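# Seat the paper roll's spindle in the plotter holders

## Task

Put the paper roll into the plotter so that, viewed from the plotter's front, both spindle ends rest in their seats (the notch just behind each holder's ledge) and the blue end is on the left. The robot must not fall over or be left tilted, or the task fails.

## Robot and tools

ROBOT. A Rainbow Robotics RB-Y1: a wheeled base (two drive wheels plus two rear casters, no sideways motion), a torso whose leg folds at ankle, knee and hip, a head with a camera, and two seven-joint arms, each ending in a five-finger hand. The base is 0.58 m wide, extends 0.10 m in front of the drive axle and 0.57 m behind it, and sweeps a 0.58 m radius when spinning in place. A loose object may occasionally get nudged by the scene.

FRAMES. All positions are in metres. Base frame: origin on the floor between the drive wheels, x ahead, y to the left, z up. The chest, left_hand and right_hand readings are in this frame; a hand point sits 0.045 m in front of its palm, with its +z along the straight fingers, +y out of the palm. Printed hand positions can be off, more so at long reach or under load. base_odometry is in the odometry frame (the base frame at the start), counts wheel turns only, heading in rad, positive left, -3.142 to 3.142.

TOOLS.
move: one action plus "cameras" (list of head_camera, left_wrist_camera, right_wrist_camera or all; [] for none) and "blocking" (true or omitted waits until everything rests; false returns in about 0.5 s while motion continues). An action is "base" and/or "joints", or "target" alone; any of them may add "min_time_s" (0.1 to 8 s, the shortest duration for arm, head and torso motions). A move with no action just reports state and images.
- base: one object {"x_m_s", "turn_rad_s", "for_s"}. These are velocities, not positions: forward speed in m/s (0.005 to 1.5 either sign, or 0) and leftward turn rate in rad/s (0.02 to 1.509 either sign, or 0), applied for for_s seconds (0.1 to 5). Omitted velocities are 0. Acceleration is 0.4 m/s² (turning 0.5 rad/s²); distance is roughly speed × for_s, and the base can need up to about 3 s more to halt.
- joints: one flat object for the whole robot, keyed by joint name, each value an absolute target (not an offset). Radians for torso (torso_squat_rad 0 to 1.2, torso_shift_rad -0.3 to 0.6, torso_pitch_rad -0.2 to 1.4, torso_yaw_rad -1.5 to 1.5, positive left), head (head_pan_rad ±0.523, head_tilt_rad -0.35 to 1.57, positive looks down) and the seven joints of each arm (left_/right_ shoulder_pitch, shoulder_roll, shoulder_yaw, elbow, forearm_roll, wrist_pitch, hand_roll; the left roll runs 0 to 3.141 outward, the right -3.141 to 0 outward; elbows -2.617 to 0.01, negative bends). Hand keys use a -1 to +1 scale: little, ring, middle, index, thumb_bend (+1 straight, -1 curled) and thumb_turn (+1 beside palm, -1 opposite fingers); plus settings <side>_hand_force_limit (-1 ≈ 0 N to +1 ≈ 10 N, thumb 15 N) and <side>_hand_speed (-0.96 to 1). Torso combos must also hold: squat+shift ≤ 1.52; squat−shift+pitch ≤ 1.57; shift+0.5 pitch−0.4 squat ≤ 0.7; shift+0.3 pitch−0.5 squat ≤ 0.39. To yaw the torso, first raise both arms outward 0.2 rad or more.
- target: one hand per call: {"side": "left" or "right", "x","y","z" in metres in the base frame (-3 to 3), "quat_wxyz" in the same form the hand lines print}. This is an absolute pose for the hand point. It is solved once into arm joints, so the hand follows an arc; break long moves into short steps. It is refused if another move is still running.
wait: {"seconds": 0 to 10, "cameras"}; commands nothing and returns early once running moves settle.
stop: brakes all your running motions; braked joints may keep pressing on contacts.
zoom_image: {"camera", "region": [x0,y0,x1,y1]} in pixels of that camera's latest image, at most 504 by 504.
show_instructions: shows the reference pages.
finished_scene: ends the scene for good; the roll must stay seated with the robot released.

GRIPPING. Each finger motor moves only when its target changes, stops at the target or when its load reaches the force limit, then locks (holding at least 15 N). Start-up settings are force_limit 0 and speed -0.8; for gentle grasps use speed -0.94 or lower. With the thumb turned in front, the hand wraps objects 0.035 to 0.065 m thick (handles down to ~0.025 m). A grasp holds only about 0.3 kg. A bracket on the little-finger side of the wrist can catch things.

RESULTS. "move" reads done or the worst status. Hand statuses: reached (within 10 mm and 2°), short (with the error), refused (with a reason). Joint words: done, off_target, not_followed (collision check held the arm; "joint command not followed"), stopped, contact_stop (torso only), time_out, limit_stop_at_<name>, torque_fault, limit_stop_at_motor_heat. An unplanned stop or a refusal cancels the rest of your calls in that reply. <side>_hand_stopped_by lists little, ring, middle, index, thumb_bend, thumb_turn as moving/target/force/stalled/fault; *_load_n are fingertip loads in N (positive pushes open) and show a lost grip. lidar_m: 12 distances, 30° sectors counter-clockwise from straight ahead (4th left, 7th behind, 10th right), seen at 0.23 m height. motor_effort: wheel effort in percent, peak in brackets; high values at rest mean pushing on something. Joint torques, external torques and wrist force/torque are uncalibrated, noisy estimates. on_its_own reports what happened uncommanded. The "pictures" line orders the images.

AVOID. Arms striking or pressing each other (can end the run); contact torques reaching joint load limits (10 s freeze); prolonged strain causing motor heat stops; bending or rising quickly with arms reaching forward or a load; braking hard from a drive; driving into furniture (the base does not halt, wheels may cut out, the upper body may snag and tip); dropping the roll or hitting fixed objects hard; leaving the torso past its limits or the wheels lifted.

Each tool is called by a JSON object that holds its "name" and its "arguments".

Reference images:

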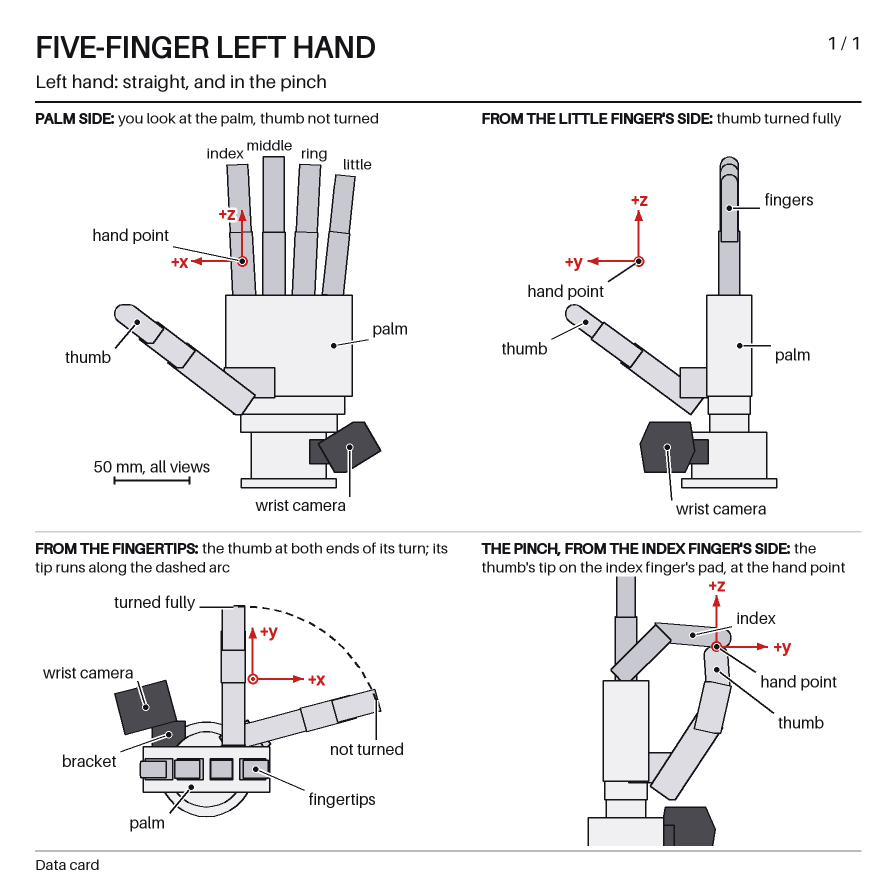

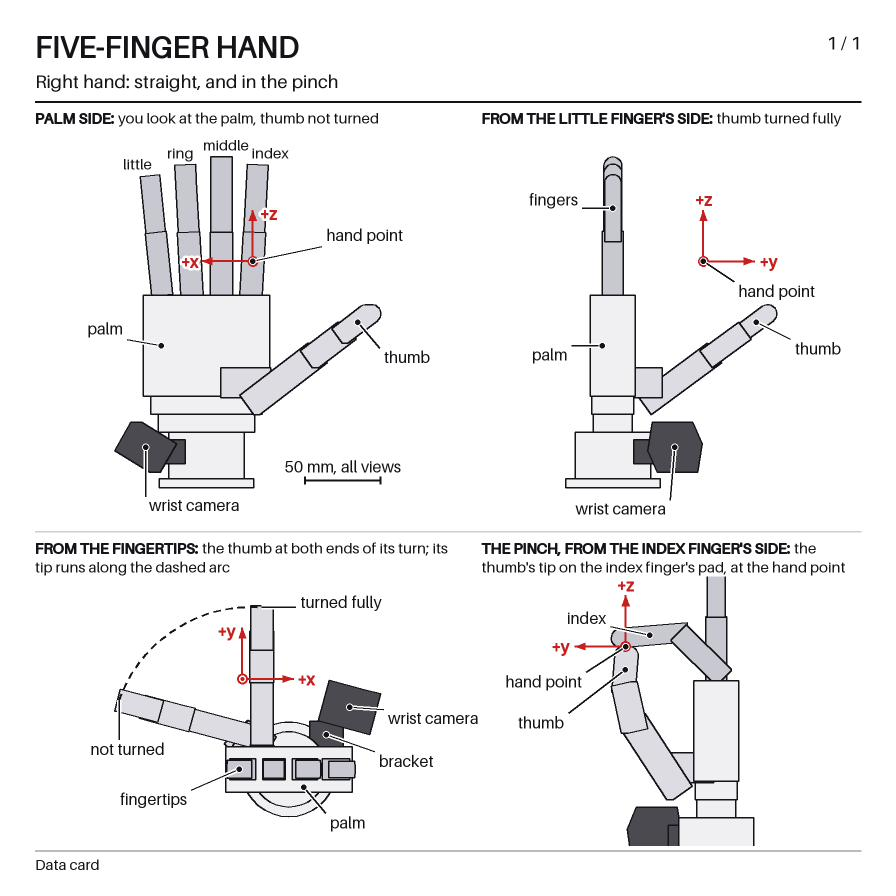

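## Session

{"name": "move", "arguments": {"cameras": ["all"]}}

Scene clock: 0.00 s.
Joint torques (N m): no reading
External joint torques (N m): no reading
Wrist force (N): no reading
Wrist torque (N m): no reading
Wrist force, peak (N): no reading
base_odometry: x=+0.000 y=+0.000 heading=+0.000
lidar_m: 2.20 2.29 2.71 2.60 3.24 2.40 2.30 2.45 2.57 2.50 3.03 2.27
base_status: not commanded
joint_positions: torso_squat_rad=+0.350 torso_shift_rad=+0.000 torso_pitch_rad=+0.000 torso_yaw_rad=+0.000 left_shoulder_pitch_rad=-0.015 left_shoulder_roll_rad=+0.012 left_shoulder_yaw_rad=+0.038 left_elbow_rad=-0.163 left_forearm_roll_rad=+0.019 left_wrist_pitch_rad=-0.043 left_hand_roll_rad=+0.040 right_shoulder_pitch_rad=+0.045 right_shoulder_roll_rad=-0.044 right_shoulder_yaw_rad=+0.012 right_elbow_rad=-0.114 right_forearm_roll_rad=+0.021 right_wrist_pitch_rad=-0.008 right_hand_roll_rad=+0.044 head_pan_rad=+0.000 head_tilt_rad=+0.400 left_hand_little=+1.000 left_hand_ring=+1.000 left_hand_middle=+1.000 left_hand_index=+1.000 left_hand_thumb_turn=+1.000 left_hand_thumb_bend=+1.000 left_hand_force_limit=+0.000 left_hand_speed=-0.800 right_hand_little=+1.000 right_hand_ring=+1.000 right_hand_middle=+1.000 right_hand_index=+1.000 right_hand_thumb_turn=+1.000 right_hand_thumb_bend=+1.000 right_hand_force_limit=+0.000 right_hand_speed=-0.800
joint_status: not commanded
wheel_motors_off: 0
left_hand_stopped_by: target,target,target,target,target,target
right_hand_stopped_by: target,target,target,target,target,target
left_little_load_n: 0.0
left_ring_load_n: 0.0
left_middle_load_n: 0.0
left_index_load_n: 0.0
left_thumb_bend_load_n: 0.0
left_thumb_turn_load_n: 0.0
right_little_load_n: 0.0
right_ring_load_n: 0.0
right_middle_load_n: 0.0
right_index_load_n: 0.0
right_thumb_bend_load_n: 0.0
right_thumb_turn_load_n: 0.0
motor_effort: left_wheel=+3 right_wheel=+1
chest: x=-0.2280 y=+0.0000 z=+1.2475 quat_wxyz=(+1.000, +0.000, +0.000, +0.000) (m; base frame)
left_hand: x=-0.1736 y=+0.1964 z=+0.5114 quat_wxyz=(+0.081, -0.734, +0.670, -0.075) (m; base frame)
right_hand: x=-0.2616 y=-0.2294 z=+0.5119 quat_wxyz=(+0.011, -0.729, +0.683, -0.044) (m; base frame)
pictures: head_camera, left_wrist_camera, right_wrist_camera

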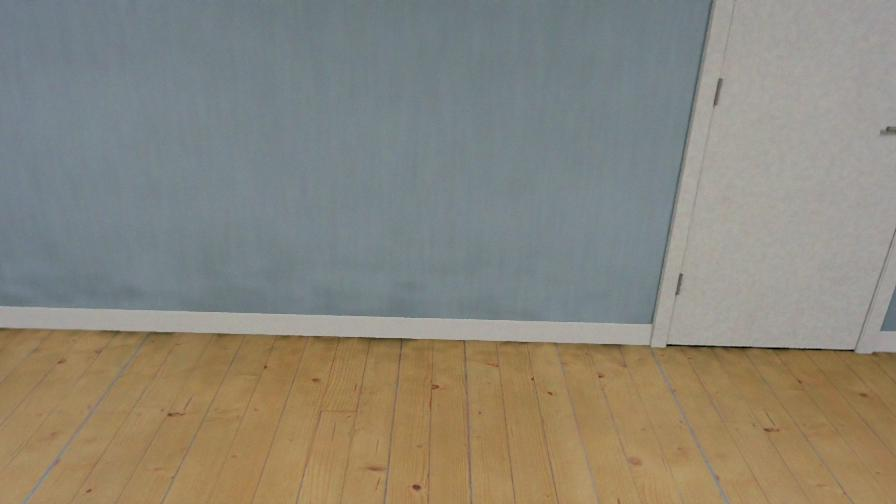

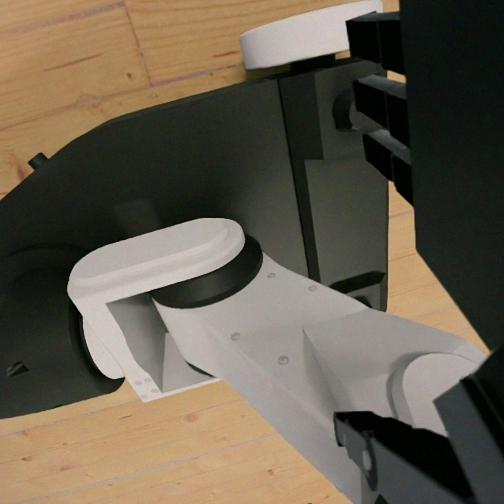

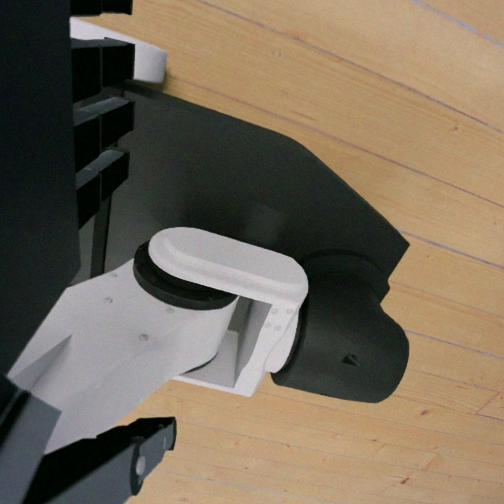

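{"name": "move", "arguments": {"base": {"turn_rad_s": 0.7, "for_s": 1.5}, "joints": {"head_tilt_rad": 0.3}, "cameras": ["head_camera"]}}

{"name": "move", "arguments": {"base": {"turn_rad_s": 0.7, "for_s": 1.5}, "cameras": ["head_camera"]}}

{"name": "move", "arguments": {"base": {"turn_rad_s": 0.7, "for_s": 1.5}, "cameras": ["head_camera"]}}

{"name": "move", "arguments": {"base": {"turn_rad_s": 0.7, "for_s": 1.5}, "cameras": ["head_camera"]}}

{"name": "move", "arguments": {"base": {"turn_rad_s": 0.7, "for_s": 1.5}, "cameras": ["head_camera"]}}

Scene clock: 14.23 s.
Joint torques (N m): left_arm=[-2.73 1.06 0.02 -0.94 -0.03 -0.49 -0.09] | right_arm=[-0.48 -1.66 -1.15 0.4 0.02 -0.22 0.02]
External joint torques (N m): left_arm=[-0.5 0.6 0 -0.2 -0.04 0 -0.09] | right_arm=[-0.27 -0.01 -1.07 -0.08 0.01 -0.04 0.02]
Wrist force (N): left_arm=[-2.2 -0.2 7.4] | right_arm=[2.2 -1.9 7.8]
Wrist torque (N m): left_arm=[-0.61 0.43 -0.13] | right_arm=[-0.82 -0.44 0.21]
Wrist force, peak (N): left_arm=[-2.5 -0.1 7.7] | right_arm=[2.1 -2.1 8.0]
move: done
base_odometry: x=+0.000 y=+0.000 heading=+1.049
lidar_m: 2.71 2.61 3.23 2.38 2.31 2.43 2.56 2.54 3.07 2.28 2.21 2.31
base_status: done (sent for 1.5 of 1.5 s)
joint_positions: torso_squat_rad=+0.350 torso_shift_rad=+0.000 torso_pitch_rad=+0.000 torso_yaw_rad=+0.000 left_shoulder_pitch_rad=-0.015 left_shoulder_roll_rad=+0.012 left_shoulder_yaw_rad=+0.038 left_elbow_rad=-0.163 left_forearm_roll_rad=+0.019 left_wrist_pitch_rad=-0.043 left_hand_roll_rad=+0.040 right_shoulder_pitch_rad=+0.045 right_shoulder_roll_rad=-0.044 right_shoulder_yaw_rad=+0.012 right_elbow_rad=-0.114 right_forearm_roll_rad=+0.021 right_wrist_pitch_rad=-0.008 right_hand_roll_rad=+0.044 head_pan_rad=+0.000 head_tilt_rad=+0.300 left_hand_little=+1.000 left_hand_ring=+1.000 left_hand_middle=+1.000 left_hand_index=+1.000 left_hand_thumb_turn=+1.000 left_hand_thumb_bend=+1.000 left_hand_force_limit=+0.000 left_hand_speed=-0.800 right_hand_little=+1.000 right_hand_ring=+1.000 right_hand_middle=+1.000 right_hand_index=+1.000 right_hand_thumb_turn=+1.000 right_hand_thumb_bend=+1.000 right_hand_force_limit=+0.000 right_hand_speed=-0.800
joint_status: all done
wheel_motors_off: 0
left_hand_stopped_by: target,target,target,target,target,target
right_hand_stopped_by: target,target,target,target,target,target
left_little_load_n: 0.0
left_ring_load_n: 0.0
left_middle_load_n: 0.0
left_index_load_n: 0.0
left_thumb_bend_load_n: 0.0
left_thumb_turn_load_n: 0.0
right_little_load_n: 0.0
right_ring_load_n: 0.0
right_middle_load_n: 0.0
right_index_load_n: 0.0
right_thumb_bend_load_n: 0.0
right_thumb_turn_load_n: 0.0
motor_effort: left_wheel=+7(46) right_wheel=+19(40)
chest: x=-0.2280 y=+0.0000 z=+1.2475 quat_wxyz=(+1.000, +0.000, +0.000, +0.000) (m; base frame)
left_hand: x=-0.1736 y=+0.1964 z=+0.5114 quat_wxyz=(+0.081, -0.734, +0.670, -0.075) (m; base frame)
right_hand: x=-0.2616 y=-0.2294 z=+0.5119 quat_wxyz=(+0.011, -0.729, +0.683, -0.044) (m; base frame)
pictures: head_camera
camera_calibration:
head_camera: T_world_to_cam=[[-0.0333812, -0.998847, 0.0345076, -0.0580824], [-0.318933, -0.0220757, -0.94752, 1.37338], [0.947189, -0.042635, -0.317828, 0.602221], [0, 0, 0, 1]] pos_world=[-0.13434, -0.00202144, 1.49471]

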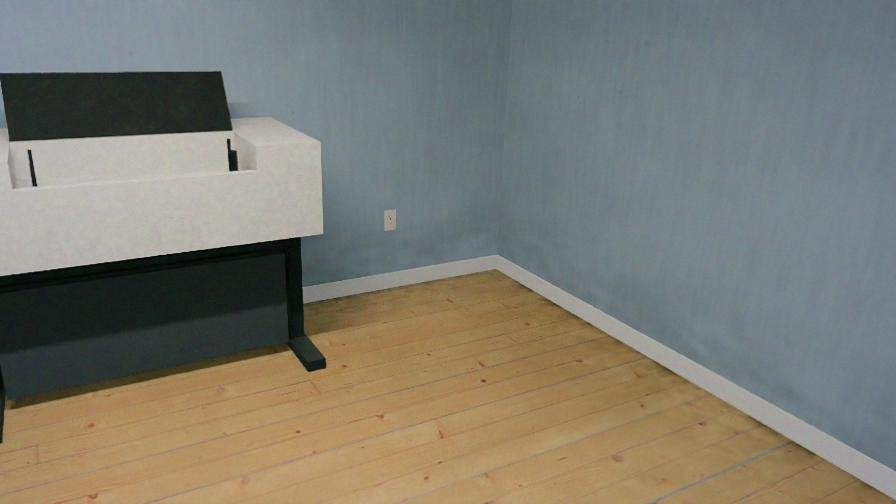

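Scene clock: 17.80 s.
Joint torques (N m): left_arm=[-2.77 1.1 -0.27 -1.03 0 -0.52 -0.06] | right_arm=[-0.25 -1.01 -0.69 0.54 -0.06 -0.17 -0.02]
External joint torques (N m): left_arm=[-0.53 0.63 -0.29 -0.29 -0.01 -0.03 -0.06] | right_arm=[-0.04 0.64 -0.61 0.06 -0.07 0.01 -0.02]
Wrist force (N): left_arm=[-1.7 -0.4 7.1] | right_arm=[2.0 -1.9 7.9]
Wrist torque (N m): left_arm=[-0.61 0.33 -0.11] | right_arm=[-0.83 -0.42 0.21]
Wrist force, peak (N): left_arm=[-2.3 0.1 7.7] | right_arm=[2.3 -1.9 8.0]
move: done
base_odometry: x=+0.000 y=+0.000 heading=+2.098
lidar_m: 3.20 2.38 2.31 2.42 2.52 2.49 3.03 2.31 2.24 2.36 2.71 2.62
base_status: done (sent for 1.5 of 1.5 s)
joint_positions: torso_squat_rad=+0.350 torso_shift_rad=+0.000 torso_pitch_rad=+0.000 torso_yaw_rad=+0.000 left_shoulder_pitch_rad=-0.015 left_shoulder_roll_rad=+0.012 left_shoulder_yaw_rad=+0.038 left_elbow_rad=-0.163 left_forearm_roll_rad=+0.019 left_wrist_pitch_rad=-0.043 left_hand_roll_rad=+0.040 right_shoulder_pitch_rad=+0.045 right_shoulder_roll_rad=-0.044 right_shoulder_yaw_rad=+0.012 right_elbow_rad=-0.114 right_forearm_roll_rad=+0.021 right_wrist_pitch_rad=-0.008 right_hand_roll_rad=+0.044 head_pan_rad=+0.000 head_tilt_rad=+0.300 left_hand_little=+1.000 left_hand_ring=+1.000 left_hand_middle=+1.000 left_hand_index=+1.000 left_hand_thumb_turn=+1.000 left_hand_thumb_bend=+1.000 left_hand_force_limit=+0.000 left_hand_speed=-0.800 right_hand_little=+1.000 right_hand_ring=+1.000 right_hand_middle=+1.000 right_hand_index=+1.000 right_hand_thumb_turn=+1.000 right_hand_thumb_bend=+1.000 right_hand_force_limit=+0.000 right_hand_speed=-0.800
joint_status: not commanded
wheel_motors_off: 0
left_hand_stopped_by: target,target,target,target,target,target
right_hand_stopped_by: target,target,target,target,target,target
left_little_load_n: 0.0
left_ring_load_n: 0.0
left_middle_load_n: 0.0
left_index_load_n: 0.0
left_thumb_bend_load_n: 0.0
left_thumb_turn_load_n: 0.0
right_little_load_n: 0.5
right_ring_load_n: 0.0
right_middle_load_n: -0.5
right_index_load_n: 0.0
right_thumb_bend_load_n: 0.0
right_thumb_turn_load_n: 0.0
motor_effort: left_wheel=+6(19) right_wheel=+21(45)
chest: x=-0.2280 y=+0.0000 z=+1.2475 quat_wxyz=(+1.000, +0.000, +0.000, +0.000) (m; base frame)
left_hand: x=-0.1736 y=+0.1964 z=+0.5114 quat_wxyz=(+0.081, -0.734, +0.670, -0.075) (m; base frame)
right_hand: x=-0.2616 y=-0.2294 z=+0.5119 quat_wxyz=(+0.011, -0.729, +0.683, -0.044) (m; base frame)
pictures: head_camera
camera_calibration:
head_camera: T_world_to_cam=[[-0.0333812, -0.998847, 0.0345076, -0.0580824], [-0.318933, -0.0220757, -0.94752, 1.37338], [0.947189, -0.042635, -0.317828, 0.602221], [0, 0, 0, 1]] pos_world=[-0.13434, -0.00202144, 1.49471]

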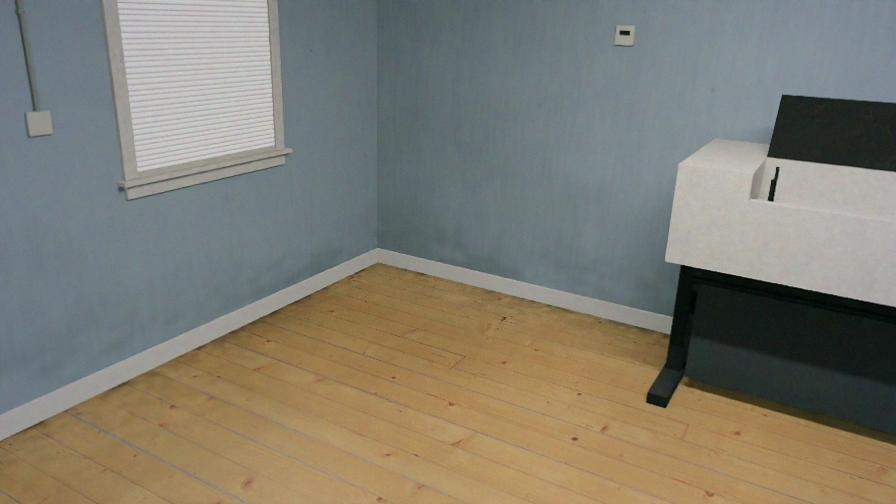

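Scene clock: 21.37 s.
Joint torques (N m): left_arm=[-2.76 1.16 -0.04 -0.96 0.09 -0.52 -0.19] | right_arm=[-0.59 -1.54 -0.76 0.49 0 -0.26 -0.06]
External joint torques (N m): left_arm=[-0.52 0.7 -0.06 -0.22 0.08 -0.03 -0.19] | right_arm=[-0.38 0.11 -0.67 0.01 -0.01 -0.08 -0.06]
Wrist force (N): left_arm=[-2.1 -0.3 6.8] | right_arm=[2.2 -1.9 7.8]
Wrist torque (N m): left_arm=[-0.61 0.40 -0.11] | right_arm=[-0.82 -0.45 0.22]
Wrist force, peak (N): left_arm=[-2.0 0.0 7.8] | right_arm=[2.3 -1.9 8.0]
move: done
base_odometry: x=+0.000 y=-0.001 heading=-3.136
lidar_m: 2.31 2.42 2.52 2.47 3.01 2.28 2.21 2.36 2.73 2.66 3.17 2.39
base_status: done (sent for 1.5 of 1.5 s)
joint_positions: torso_squat_rad=+0.350 torso_shift_rad=+0.000 torso_pitch_rad=+0.000 torso_yaw_rad=+0.000 left_shoulder_pitch_rad=-0.015 left_shoulder_roll_rad=+0.012 left_shoulder_yaw_rad=+0.038 left_elbow_rad=-0.163 left_forearm_roll_rad=+0.019 left_wrist_pitch_rad=-0.043 left_hand_roll_rad=+0.040 right_shoulder_pitch_rad=+0.045 right_shoulder_roll_rad=-0.044 right_shoulder_yaw_rad=+0.012 right_elbow_rad=-0.114 right_forearm_roll_rad=+0.021 right_wrist_pitch_rad=-0.008 right_hand_roll_rad=+0.044 head_pan_rad=+0.000 head_tilt_rad=+0.300 left_hand_little=+1.000 left_hand_ring=+1.000 left_hand_middle=+1.000 left_hand_index=+1.000 left_hand_thumb_turn=+1.000 left_hand_thumb_bend=+1.000 left_hand_force_limit=+0.000 left_hand_speed=-0.800 right_hand_little=+1.000 right_hand_ring=+1.000 right_hand_middle=+1.000 right_hand_index=+1.000 right_hand_thumb_turn=+1.000 right_hand_thumb_bend=+1.000 right_hand_force_limit=+0.000 right_hand_speed=-0.800
joint_status: not commanded
wheel_motors_off: 0
left_hand_stopped_by: target,target,target,target,target,target
right_hand_stopped_by: target,target,target,target,target,target
left_little_load_n: 0.0
left_ring_load_n: 0.0
left_middle_load_n: 0.0
left_index_load_n: 0.0
left_thumb_bend_load_n: -0.5
left_thumb_turn_load_n: 0.0
right_little_load_n: 0.0
right_ring_load_n: 0.0
right_middle_load_n: 0.0
right_index_load_n: 0.0
right_thumb_bend_load_n: 0.0
right_thumb_turn_load_n: 0.0
motor_effort: left_wheel=+6(19) right_wheel=+20(45)
chest: x=-0.2280 y=+0.0000 z=+1.2475 quat_wxyz=(+1.000, +0.000, +0.000, +0.000) (m; base frame)
left_hand: x=-0.1736 y=+0.1964 z=+0.5114 quat_wxyz=(+0.081, -0.734, +0.670, -0.075) (m; base frame)
right_hand: x=-0.2616 y=-0.2294 z=+0.5119 quat_wxyz=(+0.011, -0.729, +0.683, -0.044) (m; base frame)
pictures: head_camera
camera_calibration:
head_camera: T_world_to_cam=[[-0.0333812, -0.998847, 0.0345076, -0.0580824], [-0.318933, -0.0220757, -0.94752, 1.37338], [0.947189, -0.042635, -0.317828, 0.602221], [0, 0, 0, 1]] pos_world=[-0.13434, -0.00202144, 1.49471]

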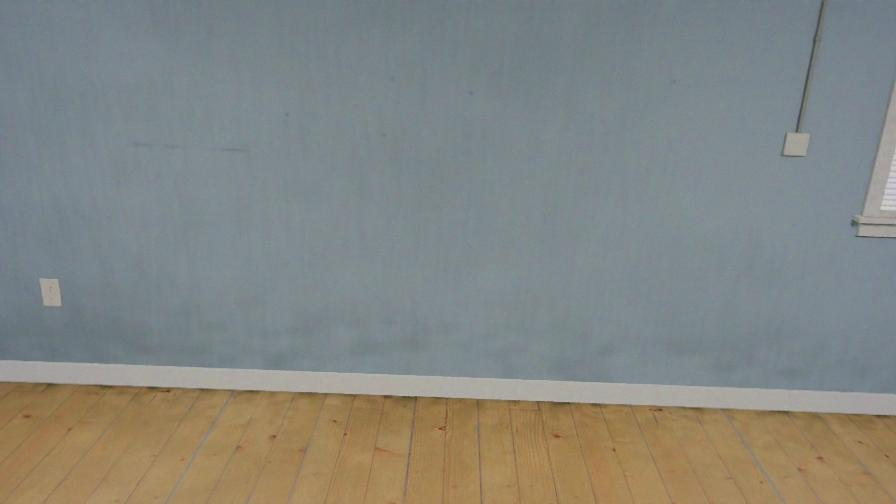

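Scene clock: 24.93 s.
Joint torques (N m): left_arm=[-2.81 1.06 0.05 -0.95 -0.02 -0.59 -0.05] | right_arm=[-0.24 -1.51 -0.63 0.51 -0.07 -0.13 -0.04]
External joint torques (N m): left_arm=[-0.57 0.59 0.03 -0.2 -0.04 -0.09 -0.06] | right_arm=[-0.02 0.15 -0.55 0.03 -0.08 0.05 -0.04]
Wrist force (N): left_arm=[-2.0 0.1 6.7] | right_arm=[2.3 -1.8 7.8]
Wrist torque (N m): left_arm=[-0.51 0.36 -0.15] | right_arm=[-0.80 -0.45 0.22]
Wrist force, peak (N): left_arm=[-2.0 -0.4 7.7] | right_arm=[2.3 -2.0 8.0]
move: done
base_odometry: x=+0.000 y=+0.000 heading=-2.087
lidar_m: 2.53 2.51 2.98 2.26 2.20 2.34 2.72 2.65 3.17 2.38 2.31 2.44
base_status: done (sent for 1.5 of 1.5 s)
joint_positions: torso_squat_rad=+0.350 torso_shift_rad=+0.000 torso_pitch_rad=+0.000 torso_yaw_rad=+0.000 left_shoulder_pitch_rad=-0.015 left_shoulder_roll_rad=+0.012 left_shoulder_yaw_rad=+0.038 left_elbow_rad=-0.163 left_forearm_roll_rad=+0.019 left_wrist_pitch_rad=-0.043 left_hand_roll_rad=+0.040 right_shoulder_pitch_rad=+0.045 right_shoulder_roll_rad=-0.044 right_shoulder_yaw_rad=+0.012 right_elbow_rad=-0.114 right_forearm_roll_rad=+0.021 right_wrist_pitch_rad=-0.008 right_hand_roll_rad=+0.044 head_pan_rad=+0.000 head_tilt_rad=+0.300 left_hand_little=+1.000 left_hand_ring=+1.000 left_hand_middle=+1.000 left_hand_index=+1.000 left_hand_thumb_turn=+1.000 left_hand_thumb_bend=+1.000 left_hand_force_limit=+0.000 left_hand_speed=-0.800 right_hand_little=+1.000 right_hand_ring=+1.000 right_hand_middle=+1.000 right_hand_index=+1.000 right_hand_thumb_turn=+1.000 right_hand_thumb_bend=+1.000 right_hand_force_limit=+0.000 right_hand_speed=-0.800
joint_status: not commanded
wheel_motors_off: 0
left_hand_stopped_by: target,target,target,target,target,target
right_hand_stopped_by: target,target,target,target,target,target
left_little_load_n: 0.0
left_ring_load_n: 0.0
left_middle_load_n: 0.5
left_index_load_n: 0.0
left_thumb_bend_load_n: 0.0
left_thumb_turn_load_n: 0.0
right_little_load_n: 0.0
right_ring_load_n: 0.0
right_middle_load_n: 0.0
right_index_load_n: 0.0
right_thumb_bend_load_n: 0.0
right_thumb_turn_load_n: -0.5
motor_effort: left_wheel=+6(19) right_wheel=+21(45)
chest: x=-0.2280 y=+0.0000 z=+1.2475 quat_wxyz=(+1.000, +0.000, +0.000, +0.000) (m; base frame)
left_hand: x=-0.1736 y=+0.1964 z=+0.5114 quat_wxyz=(+0.081, -0.734, +0.670, -0.075) (m; base frame)
right_hand: x=-0.2616 y=-0.2294 z=+0.5119 quat_wxyz=(+0.011, -0.729, +0.683, -0.044) (m; base frame)
pictures: head_camera
camera_calibration:
head_camera: T_world_to_cam=[[-0.0333812, -0.998847, 0.0345076, -0.0580824], [-0.318933, -0.0220757, -0.94752, 1.37338], [0.947189, -0.042635, -0.317828, 0.602221], [0, 0, 0, 1]] pos_world=[-0.13434, -0.00202144, 1.49471]

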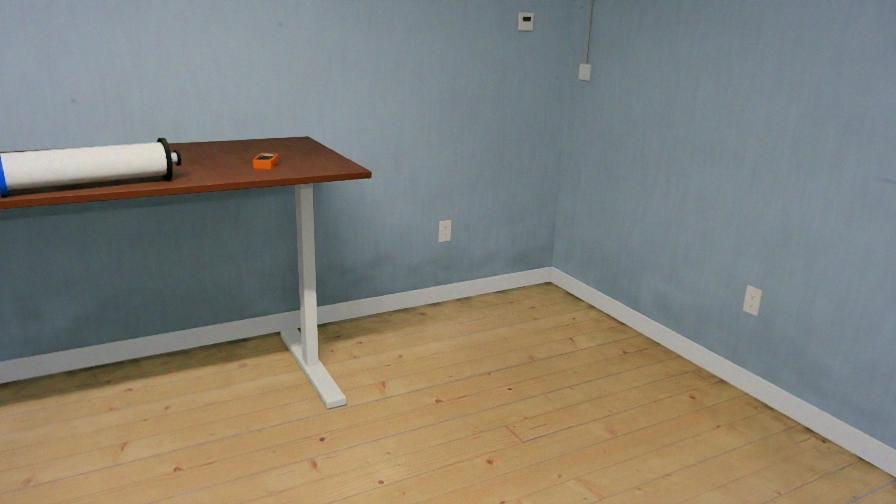

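Scene clock: 28.50 s.
Joint torques (N m): left_arm=[-2.7 1.13 0.02 -0.82 -0.01 -0.54 -0.17] | right_arm=[-0.69 -1.31 -0.62 0.63 -0.26 -0.19 -0.09]
External joint torques (N m): left_arm=[-0.46 0.66 0 -0.08 -0.02 -0.05 -0.17] | right_arm=[-0.48 0.34 -0.53 0.15 -0.27 -0.01 -0.09]
Wrist force (N): left_arm=[-1.8 0.1 7.0] | right_arm=[2.0 -1.8 7.8]
Wrist torque (N m): left_arm=[-0.53 0.32 -0.13] | right_arm=[-0.80 -0.42 0.21]
Wrist force, peak (N): left_arm=[-2.5 0.1 7.8] | right_arm=[2.3 -2.0 8.1]
move: done
base_odometry: x=+0.000 y=+0.000 heading=-1.038
lidar_m: 2.98 2.26 2.20 2.34 2.68 2.62 3.16 2.41 2.36 2.48 2.52 2.51
base_status: done (sent for 1.5 of 1.5 s)
joint_positions: torso_squat_rad=+0.350 torso_shift_rad=+0.000 torso_pitch_rad=+0.000 torso_yaw_rad=+0.000 left_shoulder_pitch_rad=-0.015 left_shoulder_roll_rad=+0.012 left_shoulder_yaw_rad=+0.038 left_elbow_rad=-0.163 left_forearm_roll_rad=+0.019 left_wrist_pitch_rad=-0.043 left_hand_roll_rad=+0.040 right_shoulder_pitch_rad=+0.045 right_shoulder_roll_rad=-0.044 right_shoulder_yaw_rad=+0.012 right_elbow_rad=-0.114 right_forearm_roll_rad=+0.021 right_wrist_pitch_rad=-0.008 right_hand_roll_rad=+0.044 head_pan_rad=+0.000 head_tilt_rad=+0.300 left_hand_little=+1.000 left_hand_ring=+1.000 left_hand_middle=+1.000 left_hand_index=+1.000 left_hand_thumb_turn=+1.000 left_hand_thumb_bend=+1.000 left_hand_force_limit=+0.000 left_hand_speed=-0.800 right_hand_little=+1.000 right_hand_ring=+1.000 right_hand_middle=+1.000 right_hand_index=+1.000 right_hand_thumb_turn=+1.000 right_hand_thumb_bend=+1.000 right_hand_force_limit=+0.000 right_hand_speed=-0.800
joint_status: not commanded
wheel_motors_off: 0
left_hand_stopped_by: target,target,target,target,target,target
right_hand_stopped_by: target,target,target,target,target,target
left_little_load_n: 0.0
left_ring_load_n: 0.0
left_middle_load_n: 0.0
left_index_load_n: 0.0
left_thumb_bend_load_n: 0.0
left_thumb_turn_load_n: 0.0
right_little_load_n: 0.0
right_ring_load_n: 0.0
right_middle_load_n: 0.0
right_index_load_n: 0.0
right_thumb_bend_load_n: -0.5
right_thumb_turn_load_n: 0.0
motor_effort: left_wheel=+6(19) right_wheel=+21(45)
chest: x=-0.2280 y=+0.0000 z=+1.2475 quat_wxyz=(+1.000, +0.000, +0.000, +0.000) (m; base frame)
left_hand: x=-0.1736 y=+0.1964 z=+0.5114 quat_wxyz=(+0.081, -0.734, +0.670, -0.075) (m; base frame)
right_hand: x=-0.2616 y=-0.2294 z=+0.5119 quat_wxyz=(+0.011, -0.729, +0.683, -0.044) (m; base frame)
pictures: head_camera
camera_calibration:
head_camera: T_world_to_cam=[[-0.0333812, -0.998847, 0.0345076, -0.0580824], [-0.318933, -0.0220757, -0.94752, 1.37338], [0.947189, -0.042635, -0.317828, 0.602221], [0, 0, 0, 1]] pos_world=[-0.13434, -0.00202144, 1.49471]

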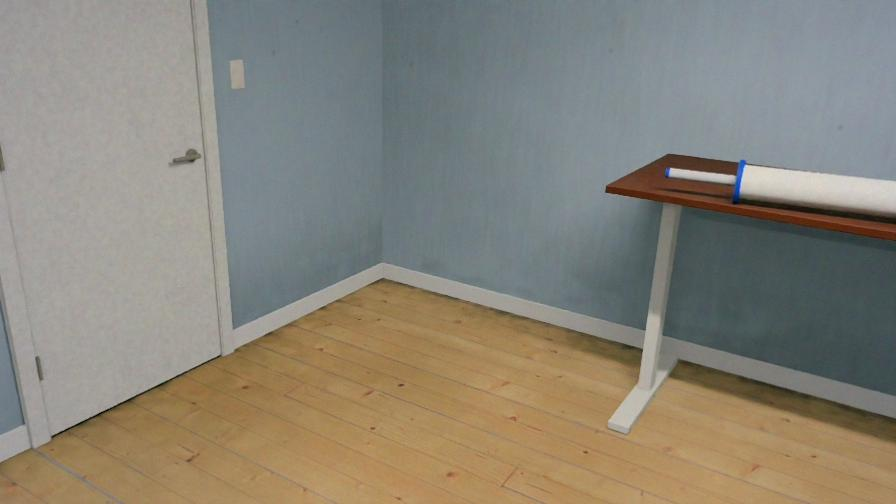

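{"name": "move", "arguments": {"base": {"turn_rad_s": -0.4, "for_s": 1.33}, "cameras": ["head_camera"]}}

Scene clock: 35.23 s.
Joint torques (N m): left_arm=[-2.66 0.84 -0.04 -0.98 -0.05 -0.57 -0.18] | right_arm=[-0.72 -1.21 -1.04 0.5 -0.13 -0.21 -0.04]
External joint torques (N m): left_arm=[-0.42 0.38 -0.06 -0.24 -0.07 -0.07 -0.18] | right_arm=[-0.51 0.45 -0.96 0.02 -0.14 -0.03 -0.04]
Wrist force (N): left_arm=[-2.4 0.2 7.3] | right_arm=[2.3 -1.7 8.0]
Wrist torque (N m): left_arm=[-0.53 0.46 -0.18] | right_arm=[-0.79 -0.47 0.22]
Wrist force, peak (N): left_arm=[-2.6 0.3 7.7] | right_arm=[2.1 -2.0 8.0]
move: done
base_odometry: x=+0.000 y=+0.000 heading=-1.570
lidar_m: 2.50 3.00 2.26 2.21 2.32 2.68 2.62 3.19 2.41 2.33 2.44 2.54
base_status: done (sent for 1.33 of 1.33 s)
joint_positions: torso_squat_rad=+0.350 torso_shift_rad=+0.000 torso_pitch_rad=+0.000 torso_yaw_rad=+0.000 left_shoulder_pitch_rad=-0.015 left_shoulder_roll_rad=+0.012 left_shoulder_yaw_rad=+0.038 left_elbow_rad=-0.163 left_forearm_roll_rad=+0.019 left_wrist_pitch_rad=-0.043 left_hand_roll_rad=+0.040 right_shoulder_pitch_rad=+0.045 right_shoulder_roll_rad=-0.044 right_shoulder_yaw_rad=+0.012 right_elbow_rad=-0.114 right_forearm_roll_rad=+0.021 right_wrist_pitch_rad=-0.008 right_hand_roll_rad=+0.044 head_pan_rad=+0.000 head_tilt_rad=+0.300 left_hand_little=+1.000 left_hand_ring=+1.000 left_hand_middle=+1.000 left_hand_index=+1.000 left_hand_thumb_turn=+1.000 left_hand_thumb_bend=+1.000 left_hand_force_limit=+0.000 left_hand_speed=-0.800 right_hand_little=+1.000 right_hand_ring=+1.000 right_hand_middle=+1.000 right_hand_index=+1.000 right_hand_thumb_turn=+1.000 right_hand_thumb_bend=+1.000 right_hand_force_limit=+0.000 right_hand_speed=-0.800
joint_status: not commanded
wheel_motors_off: 0
left_hand_stopped_by: target,target,target,target,target,target
right_hand_stopped_by: target,target,target,target,target,target
left_little_load_n: 0.0
left_ring_load_n: 0.0
left_middle_load_n: 0.0
left_index_load_n: 0.0
left_thumb_bend_load_n: 0.0
left_thumb_turn_load_n: 0.0
right_little_load_n: 0.0
right_ring_load_n: 0.0
right_middle_load_n: 0.0
right_index_load_n: 0.0
right_thumb_bend_load_n: 0.0
right_thumb_turn_load_n: 0.0
motor_effort: left_wheel=+22(54) right_wheel=+5(50)
chest: x=-0.2280 y=+0.0000 z=+1.2475 quat_wxyz=(+1.000, +0.000, +0.000, +0.000) (m; base frame)
left_hand: x=-0.1736 y=+0.1964 z=+0.5114 quat_wxyz=(+0.081, -0.734, +0.670, -0.075) (m; base frame)
right_hand: x=-0.2616 y=-0.2294 z=+0.5119 quat_wxyz=(+0.011, -0.729, +0.683, -0.044) (m; base frame)
pictures: head_camera
camera_calibration:
head_camera: T_world_to_cam=[[-0.0333812, -0.998847, 0.0345076, -0.0579825], [-0.318933, -0.0220757, -0.94752, 1.37338], [0.947189, -0.042635, -0.317828, 0.602225], [0, 0, 0, 1]] pos_world=[-0.13434, -0.00192144, 1.49471]

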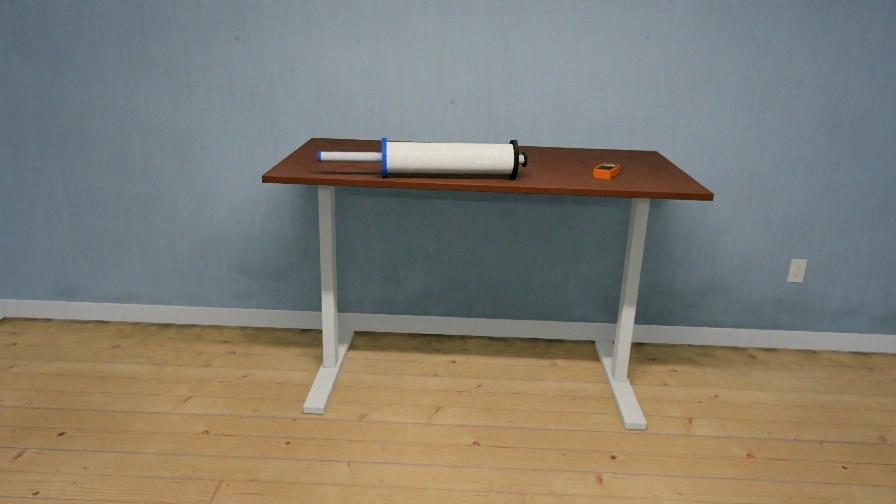

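{"name": "zoom_image", "arguments": {"camera": "head_camera", "region": [300, 120, 560, 200]}}

{"name": "move", "arguments": {"base": {"turn_rad_s": 1.0, "for_s": 3.1416}, "cameras": ["head_camera"]}}

{"name": "zoom_image", "arguments": {"camera": "head_camera", "region": [220, 60, 700, 330]}}

Scaled by 1.938.

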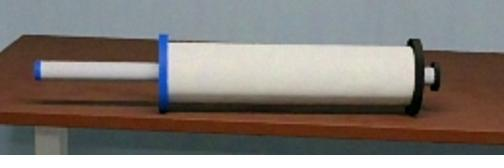

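Scene clock: 45.40 s.
Joint torques (N m): left_arm=[-2.68 0.88 -0.05 -0.99 0 -0.58 -0.14] | right_arm=[-0.78 -1.52 -0.84 0.44 0.03 -0.25 -0.05]
External joint torques (N m): left_arm=[-0.44 0.41 -0.08 -0.25 -0.01 -0.09 -0.14] | right_arm=[-0.57 0.14 -0.75 -0.04 0.02 -0.07 -0.05]
Wrist force (N): left_arm=[-2.1 -0.3 7.1] | right_arm=[2.2 -1.9 7.8]
Wrist torque (N m): left_arm=[-0.60 0.41 -0.11] | right_arm=[-0.82 -0.44 0.22]
Wrist force, peak (N): left_arm=[-2.0 -0.3 7.9] | right_arm=[2.5 -1.9 8.0]
move: done
base_odometry: x=+0.000 y=+0.000 heading=+1.562
lidar_m: 2.62 3.13 2.36 2.31 2.45 2.54 2.53 3.05 2.30 2.25 2.32 2.68
base_status: done (sent for 3.13 of 3.13 s)
joint_positions: torso_squat_rad=+0.350 torso_shift_rad=+0.000 torso_pitch_rad=+0.000 torso_yaw_rad=+0.000 left_shoulder_pitch_rad=-0.015 left_shoulder_roll_rad=+0.012 left_shoulder_yaw_rad=+0.038 left_elbow_rad=-0.163 left_forearm_roll_rad=+0.019 left_wrist_pitch_rad=-0.043 left_hand_roll_rad=+0.040 right_shoulder_pitch_rad=+0.045 right_shoulder_roll_rad=-0.044 right_shoulder_yaw_rad=+0.012 right_elbow_rad=-0.114 right_forearm_roll_rad=+0.021 right_wrist_pitch_rad=-0.008 right_hand_roll_rad=+0.044 head_pan_rad=+0.000 head_tilt_rad=+0.300 left_hand_little=+1.000 left_hand_ring=+1.000 left_hand_middle=+1.000 left_hand_index=+1.000 left_hand_thumb_turn=+1.000 left_hand_thumb_bend=+1.000 left_hand_force_limit=+0.000 left_hand_speed=-0.800 right_hand_little=+1.000 right_hand_ring=+1.000 right_hand_middle=+1.000 right_hand_index=+1.000 right_hand_thumb_turn=+1.000 right_hand_thumb_bend=+1.000 right_hand_force_limit=+0.000 right_hand_speed=-0.800
joint_status: not commanded
wheel_motors_off: 0
left_hand_stopped_by: target,target,target,target,target,target
right_hand_stopped_by: target,target,target,target,target,target
left_little_load_n: 0.0
left_ring_load_n: 0.0
left_middle_load_n: 0.0
left_index_load_n: 0.0
left_thumb_bend_load_n: 0.0
left_thumb_turn_load_n: 0.0
right_little_load_n: 0.0
right_ring_load_n: 0.0
right_middle_load_n: 0.0
right_index_load_n: 0.0
right_thumb_bend_load_n: 0.0
right_thumb_turn_load_n: 0.0
motor_effort: left_wheel=+7(58) right_wheel=+20(59)
chest: x=-0.2280 y=+0.0000 z=+1.2475 quat_wxyz=(+1.000, +0.000, +0.000, +0.000) (m; base frame)
left_hand: x=-0.1736 y=+0.1964 z=+0.5114 quat_wxyz=(+0.081, -0.734, +0.670, -0.075) (m; base frame)
right_hand: x=-0.2616 y=-0.2294 z=+0.5119 quat_wxyz=(+0.011, -0.729, +0.683, -0.044) (m; base frame)
pictures: head_camera
camera_calibration:
head_camera: T_world_to_cam=[[-0.0333827, -0.998847, 0.0345063, -0.058084], [-0.318812, -0.0220795, -0.947561, 1.37342], [0.94723, -0.0426331, -0.317707, 0.602141], [0, 0, 0, 1]] pos_world=[-0.134441, -0.00202142, 1.49471]

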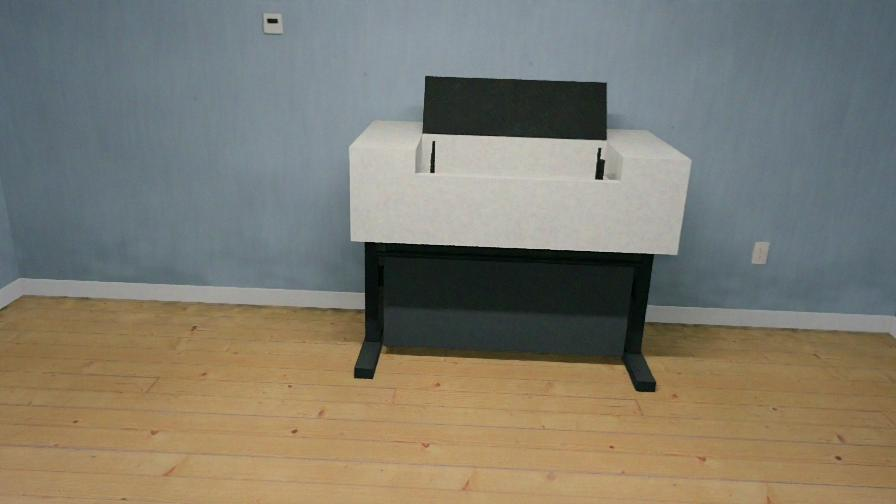

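Scaled by 1.050.

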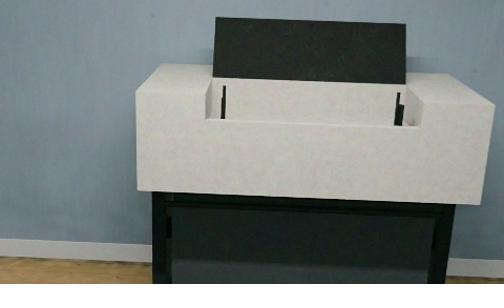

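{"name": "move", "arguments": {"base": {"x_m_s": 0.4, "for_s": 3.75}, "joints": {"head_tilt_rad": 0.65}, "cameras": ["head_camera"]}}

{"name": "zoom_image", "arguments": {"camera": "head_camera", "region": [200, 0, 700, 280]}}

Scene clock: 65.23 s.
Joint torques (N m): left_arm=[-2.43 1.17 0.06 -0.95 -0.12 -0.54 -0.2] | right_arm=[-0.55 -1.3 -0.53 0.49 -0.04 -0.21 -0.1]
External joint torques (N m): left_arm=[-0.2 0.71 0.04 -0.21 -0.13 -0.05 -0.2] | right_arm=[-0.34 0.36 -0.45 0 -0.05 -0.03 -0.11]
Wrist force (N): left_arm=[-2.4 0.1 7.6] | right_arm=[2.2 -1.9 7.8]
Wrist torque (N m): left_arm=[-0.57 0.47 -0.13] | right_arm=[-0.81 -0.45 0.22]
Wrist force, peak (N): left_arm=[-2.5 0.0 7.7] | right_arm=[2.2 -2.0 8.1]
move: done
base_odometry: x=+0.012 y=+1.507 heading=+1.563
lidar_m: 1.11 1.74 2.27 2.22 2.35 3.37 3.99 3.15 2.39 2.32 2.23 1.15
base_status: done (sent for 3.77 of 3.77 s)
joint_positions: torso_squat_rad=+0.350 torso_shift_rad=+0.000 torso_pitch_rad=+0.000 torso_yaw_rad=+0.000 left_shoulder_pitch_rad=-0.015 left_shoulder_roll_rad=+0.012 left_shoulder_yaw_rad=+0.038 left_elbow_rad=-0.163 left_forearm_roll_rad=+0.019 left_wrist_pitch_rad=-0.043 left_hand_roll_rad=+0.040 right_shoulder_pitch_rad=+0.045 right_shoulder_roll_rad=-0.044 right_shoulder_yaw_rad=+0.012 right_elbow_rad=-0.114 right_forearm_roll_rad=+0.021 right_wrist_pitch_rad=-0.008 right_hand_roll_rad=+0.044 head_pan_rad=+0.000 head_tilt_rad=+0.650 left_hand_little=+1.000 left_hand_ring=+1.000 left_hand_middle=+1.000 left_hand_index=+1.000 left_hand_thumb_turn=+1.000 left_hand_thumb_bend=+1.000 left_hand_force_limit=+0.000 left_hand_speed=-0.800 right_hand_little=+1.000 right_hand_ring=+1.000 right_hand_middle=+1.000 right_hand_index=+1.000 right_hand_thumb_turn=+1.000 right_hand_thumb_bend=+1.000 right_hand_force_limit=+0.000 right_hand_speed=-0.800
joint_status: all done
wheel_motors_off: 0
left_hand_stopped_by: target,target,target,target,target,target
right_hand_stopped_by: target,target,target,target,target,target
left_little_load_n: 0.0
left_ring_load_n: 0.0
left_middle_load_n: 0.0
left_index_load_n: 0.0
left_thumb_bend_load_n: 0.0
left_thumb_turn_load_n: 0.0
right_little_load_n: 0.0
right_ring_load_n: 0.0
right_middle_load_n: 0.0
right_index_load_n: 0.0
right_thumb_bend_load_n: 0.0
right_thumb_turn_load_n: 0.0
motor_effort: left_wheel=+10(53) right_wheel=-9(55)
chest: x=-0.2280 y=+0.0000 z=+1.2475 quat_wxyz=(+1.000, +0.000, +0.000, +0.000) (m; base frame)
left_hand: x=-0.1735 y=+0.1964 z=+0.5114 quat_wxyz=(+0.081, -0.734, +0.670, -0.075) (m; base frame)
right_hand: x=-0.2615 y=-0.2294 z=+0.5119 quat_wxyz=(+0.011, -0.729, +0.683, -0.044) (m; base frame)
pictures: head_camera
camera_calibration:
head_camera: T_world_to_cam=[[-0.0197439, -0.99884, 0.043908, -0.0688628], [-0.624495, -0.0219754, -0.780719, 1.06903], [0.780779, -0.0428348, -0.623337, 1.01013], [0, 0, 0, 1]] pos_world=[-0.122445, -0.00202208, 1.46728]

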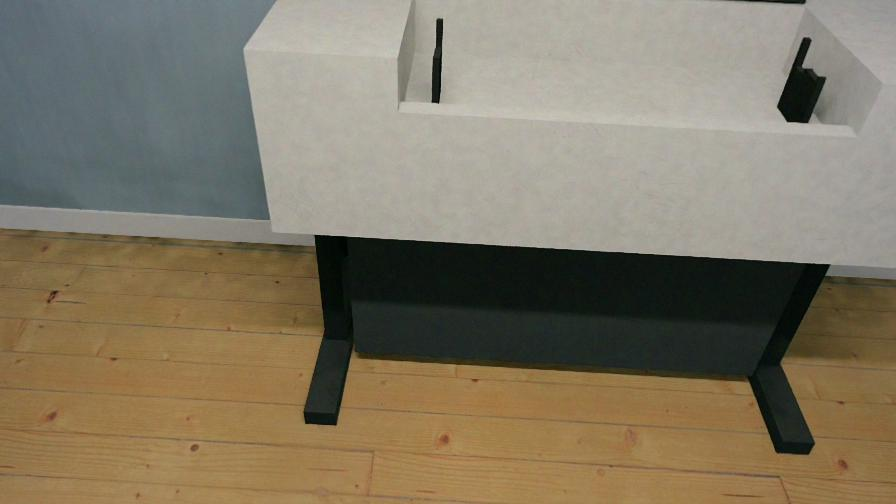

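Scaled by 1.008.

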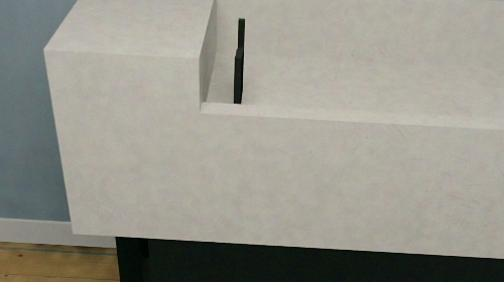

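{"name": "move", "arguments": {"base": {"turn_rad_s": -0.5, "for_s": 1.52}, "cameras": []}}

{"name": "move", "arguments": {"base": {"x_m_s": 0.3, "for_s": 1.4667}, "cameras": []}}

{"name": "move", "arguments": {"base": {"turn_rad_s": 0.5, "for_s": 1.4}, "joints": {"torso_squat_rad": 0.0, "head_tilt_rad": 0.9}, "cameras": ["head_camera"]}}

Scene clock: 112.87 s.
Joint torques (N m): left_arm=[-2.46 1.03 -0.15 -1 -0.1 -0.49 -0.11] | right_arm=[-0.63 -1.19 -0.82 0.62 -0.01 -0.2 -0.1]
External joint torques (N m): left_arm=[-0.22 0.57 -0.17 -0.25 -0.12 0 -0.11] | right_arm=[-0.43 0.47 -0.74 0.14 -0.02 -0.02 -0.1]
Wrist force (N): left_arm=[-2.0 0.3 7.2] | right_arm=[2.2 -1.9 7.7]
Wrist torque (N m): left_arm=[-0.49 0.38 -0.14] | right_arm=[-0.81 -0.45 0.23]
Wrist force, peak (N): left_arm=[-2.7 -0.1 7.8] | right_arm=[2.2 -2.0 8.0]
move: done
base_odometry: x=+0.012 y=+1.507 heading=+0.797
lidar_m: 1.25 1.11 1.12 2.02 2.22 2.24 2.70 4.03 4.05 2.57 2.29 2.30
base_status: done (sent for 1.53 of 1.53 s)
joint_positions: torso_squat_rad=+0.350 torso_shift_rad=+0.000 torso_pitch_rad=+0.000 torso_yaw_rad=+0.000 left_shoulder_pitch_rad=-0.015 left_shoulder_roll_rad=+0.012 left_shoulder_yaw_rad=+0.038 left_elbow_rad=-0.163 left_forearm_roll_rad=+0.019 left_wrist_pitch_rad=-0.043 left_hand_roll_rad=+0.040 right_shoulder_pitch_rad=+0.045 right_shoulder_roll_rad=-0.044 right_shoulder_yaw_rad=+0.012 right_elbow_rad=-0.114 right_forearm_roll_rad=+0.021 right_wrist_pitch_rad=-0.008 right_hand_roll_rad=+0.044 head_pan_rad=+0.000 head_tilt_rad=+0.650 left_hand_little=+1.000 left_hand_ring=+1.000 left_hand_middle=+1.000 left_hand_index=+1.000 left_hand_thumb_turn=+1.000 left_hand_thumb_bend=+1.000 left_hand_force_limit=+0.000 left_hand_speed=-0.800 right_hand_little=+1.000 right_hand_ring=+1.000 right_hand_middle=+1.000 right_hand_index=+1.000 right_hand_thumb_turn=+1.000 right_hand_thumb_bend=+1.000 right_hand_force_limit=+0.000 right_hand_speed=-0.800
joint_status: not commanded
wheel_motors_off: 0
left_hand_stopped_by: target,target,target,target,target,target
right_hand_stopped_by: target,target,target,target,target,target
left_little_load_n: 0.0
left_ring_load_n: 0.0
left_middle_load_n: 0.0
left_index_load_n: 0.0
left_thumb_bend_load_n: 0.0
left_thumb_turn_load_n: 0.0
right_little_load_n: 0.0
right_ring_load_n: 0.0
right_middle_load_n: 0.0
right_index_load_n: 0.0
right_thumb_bend_load_n: 0.0
right_thumb_turn_load_n: 0.0
motor_effort: left_wheel=+21(41) right_wheel=+5(51)
chest: x=-0.2280 y=+0.0000 z=+1.2475 quat_wxyz=(+1.000, +0.000, +0.000, +0.000) (m; base frame)
left_hand: x=-0.1736 y=+0.1964 z=+0.5114 quat_wxyz=(+0.081, -0.734, +0.670, -0.075) (m; base frame)
right_hand: x=-0.2615 y=-0.2294 z=+0.5119 quat_wxyz=(+0.011, -0.729, +0.683, -0.044) (m; base frame)
pictures: none
No camera images: "cameras" was empty.

Scene clock: 115.63 s.
Joint torques (N m): left_arm=[-2.21 0.98 -0.14 -0.96 0 -0.58 -0.13] | right_arm=[-0.32 -1.12 -0.64 0.43 -0.02 -0.25 -0.02]
External joint torques (N m): left_arm=[0.03 0.52 -0.16 -0.22 -0.02 -0.08 -0.13] | right_arm=[-0.11 0.54 -0.55 -0.05 -0.03 -0.07 -0.03]
Wrist force (N): left_arm=[-2.2 0.1 6.8] | right_arm=[2.1 -1.9 7.9]
Wrist torque (N m): left_arm=[-0.50 0.39 -0.14] | right_arm=[-0.82 -0.44 0.20]
Wrist force, peak (N): left_arm=[-2.5 0.8 7.6] | right_arm=[2.2 -2.2 8.0]
move: done
base_odometry: x=+0.319 y=+1.821 heading=+0.796
lidar_m: 0.90 0.78 0.78 1.02 2.52 2.52 3.03 4.38 3.63 2.24 2.01 2.01
base_status: done (sent for 1.47 of 1.47 s)
joint_positions: torso_squat_rad=+0.350 torso_shift_rad=+0.000 torso_pitch_rad=+0.000 torso_yaw_rad=+0.000 left_shoulder_pitch_rad=-0.015 left_shoulder_roll_rad=+0.012 left_shoulder_yaw_rad=+0.038 left_elbow_rad=-0.163 left_forearm_roll_rad=+0.019 left_wrist_pitch_rad=-0.043 left_hand_roll_rad=+0.040 right_shoulder_pitch_rad=+0.045 right_shoulder_roll_rad=-0.044 right_shoulder_yaw_rad=+0.012 right_elbow_rad=-0.114 right_forearm_roll_rad=+0.021 right_wrist_pitch_rad=-0.008 right_hand_roll_rad=+0.044 head_pan_rad=+0.000 head_tilt_rad=+0.650 left_hand_little=+1.000 left_hand_ring=+1.000 left_hand_middle=+1.000 left_hand_index=+1.000 left_hand_thumb_turn=+1.000 left_hand_thumb_bend=+1.000 left_hand_force_limit=+0.000 left_hand_speed=-0.800 right_hand_little=+1.000 right_hand_ring=+1.000 right_hand_middle=+1.000 right_hand_index=+1.000 right_hand_thumb_turn=+1.000 right_hand_thumb_bend=+1.000 right_hand_force_limit=+0.000 right_hand_speed=-0.800
joint_status: not commanded
wheel_motors_off: 0
left_hand_stopped_by: target,target,target,target,target,target
right_hand_stopped_by: target,target,target,target,target,target
left_little_load_n: 0.0
left_ring_load_n: 0.0
left_middle_load_n: 0.0
left_index_load_n: 0.0
left_thumb_bend_load_n: 0.0
left_thumb_turn_load_n: 0.0
right_little_load_n: 0.0
right_ring_load_n: 0.0
right_middle_load_n: 0.0
right_index_load_n: 0.0
right_thumb_bend_load_n: 0.0
right_thumb_turn_load_n: 0.0
motor_effort: left_wheel=-11(56) right_wheel=+10(51)
chest: x=-0.2280 y=+0.0000 z=+1.2475 quat_wxyz=(+1.000, +0.000, +0.000, +0.000) (m; base frame)
left_hand: x=-0.1735 y=+0.1964 z=+0.5114 quat_wxyz=(+0.081, -0.734, +0.670, -0.075) (m; base frame)
right_hand: x=-0.2615 y=-0.2294 z=+0.5119 quat_wxyz=(+0.011, -0.729, +0.683, -0.044) (m; base frame)
pictures: none
No camera images: "cameras" was empty.

Scene clock: 118.50 s.
Joint torques (N m): left_arm=[-2.64 1.1 -0.17 -1.01 0.03 -0.58 -0.11] | right_arm=[-0.44 -1.42 -0.79 0.39 -0.07 -0.29 -0.07]
External joint torques (N m): left_arm=[-0.4 0.63 -0.19 -0.27 0.01 -0.09 -0.11] | right_arm=[-0.23 0.24 -0.7 -0.09 -0.08 -0.11 -0.07]
Wrist force (N): left_arm=[-1.8 -0.4 7.2] | right_arm=[2.3 -2.3 7.9]
Wrist torque (N m): left_arm=[-0.58 0.36 -0.12] | right_arm=[-0.89 -0.48 0.22]
Wrist force, peak (N): left_arm=[-2.4 0.1 7.7] | right_arm=[2.4 -2.1 8.1]
move: done
base_odometry: x=+0.319 y=+1.821 heading=+1.496
lidar_m: 0.78 0.82 1.84 2.51 2.60 3.54 4.29 2.94 2.14 2.02 1.92 0.83
base_status: done (sent for 1.4 of 1.4 s)
joint_positions: torso_squat_rad=+0.000 torso_shift_rad=+0.000 torso_pitch_rad=+0.000 torso_yaw_rad=+0.000 left_shoulder_pitch_rad=-0.015 left_shoulder_roll_rad=+0.012 left_shoulder_yaw_rad=+0.038 left_elbow_rad=-0.163 left_forearm_roll_rad=+0.019 left_wrist_pitch_rad=-0.043 left_hand_roll_rad=+0.040 right_shoulder_pitch_rad=+0.045 right_shoulder_roll_rad=-0.044 right_shoulder_yaw_rad=+0.012 right_elbow_rad=-0.114 right_forearm_roll_rad=+0.021 right_wrist_pitch_rad=-0.008 right_hand_roll_rad=+0.044 head_pan_rad=+0.000 head_tilt_rad=+0.900 left_hand_little=+1.000 left_hand_ring=+1.000 left_hand_middle=+1.000 left_hand_index=+1.000 left_hand_thumb_turn=+1.000 left_hand_thumb_bend=+1.000 left_hand_force_limit=+0.000 left_hand_speed=-0.800 right_hand_little=+1.000 right_hand_ring=+1.000 right_hand_middle=+1.000 right_hand_index=+1.000 right_hand_thumb_turn=+1.000 right_hand_thumb_bend=+1.000 right_hand_force_limit=+0.000 right_hand_speed=-0.800
joint_status: all done
wheel_motors_off: 0
left_hand_stopped_by: target,target,target,target,target,target
right_hand_stopped_by: target,target,target,target,target,target
left_little_load_n: -0.5
left_ring_load_n: 0.0
left_middle_load_n: 0.0
left_index_load_n: 0.0
left_thumb_bend_load_n: 0.0
left_thumb_turn_load_n: 0.0
right_little_load_n: 0.0
right_ring_load_n: 0.0
right_middle_load_n: 0.0
right_index_load_n: 0.0
right_thumb_bend_load_n: 0.0
right_thumb_turn_load_n: 0.0
motor_effort: left_wheel=+5(51) right_wheel=+21(40)
chest: x=-0.2279 y=+0.0000 z=+1.2899 quat_wxyz=(+1.000, +0.000, +0.000, +0.000) (m; base frame)
left_hand: x=-0.1736 y=+0.1964 z=+0.5538 quat_wxyz=(+0.081, -0.734, +0.670, -0.075) (m; base frame)
right_hand: x=-0.2616 y=-0.2294 z=+0.5544 quat_wxyz=(+0.011, -0.729, +0.683, -0.044) (m; base frame)
pictures: head_camera
camera_calibration:
head_camera: T_world_to_cam=[[-0.00834212, -0.998842, 0.0473722, -0.0735332], [-0.79824, -0.0218816, -0.601942, 0.800036], [0.602282, -0.0428358, -0.797133, 1.25875], [0, 0, 0, 1]] pos_world=[-0.120114, -0.00202247, 1.48845]

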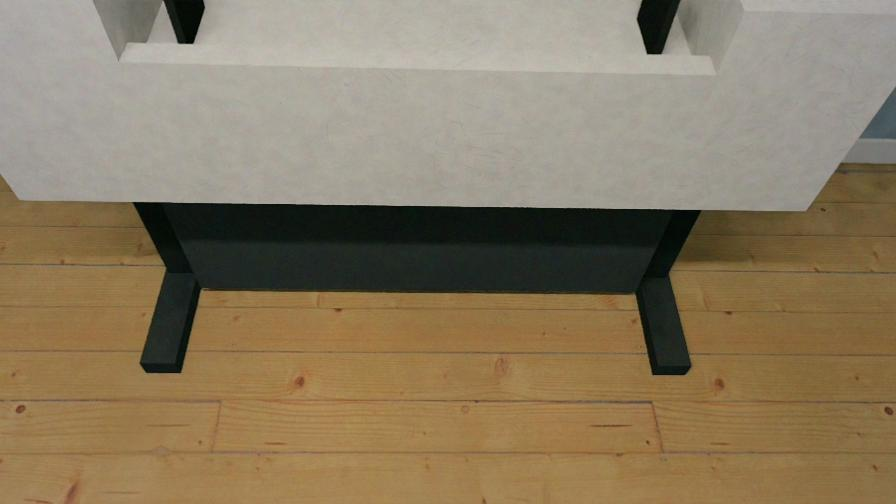

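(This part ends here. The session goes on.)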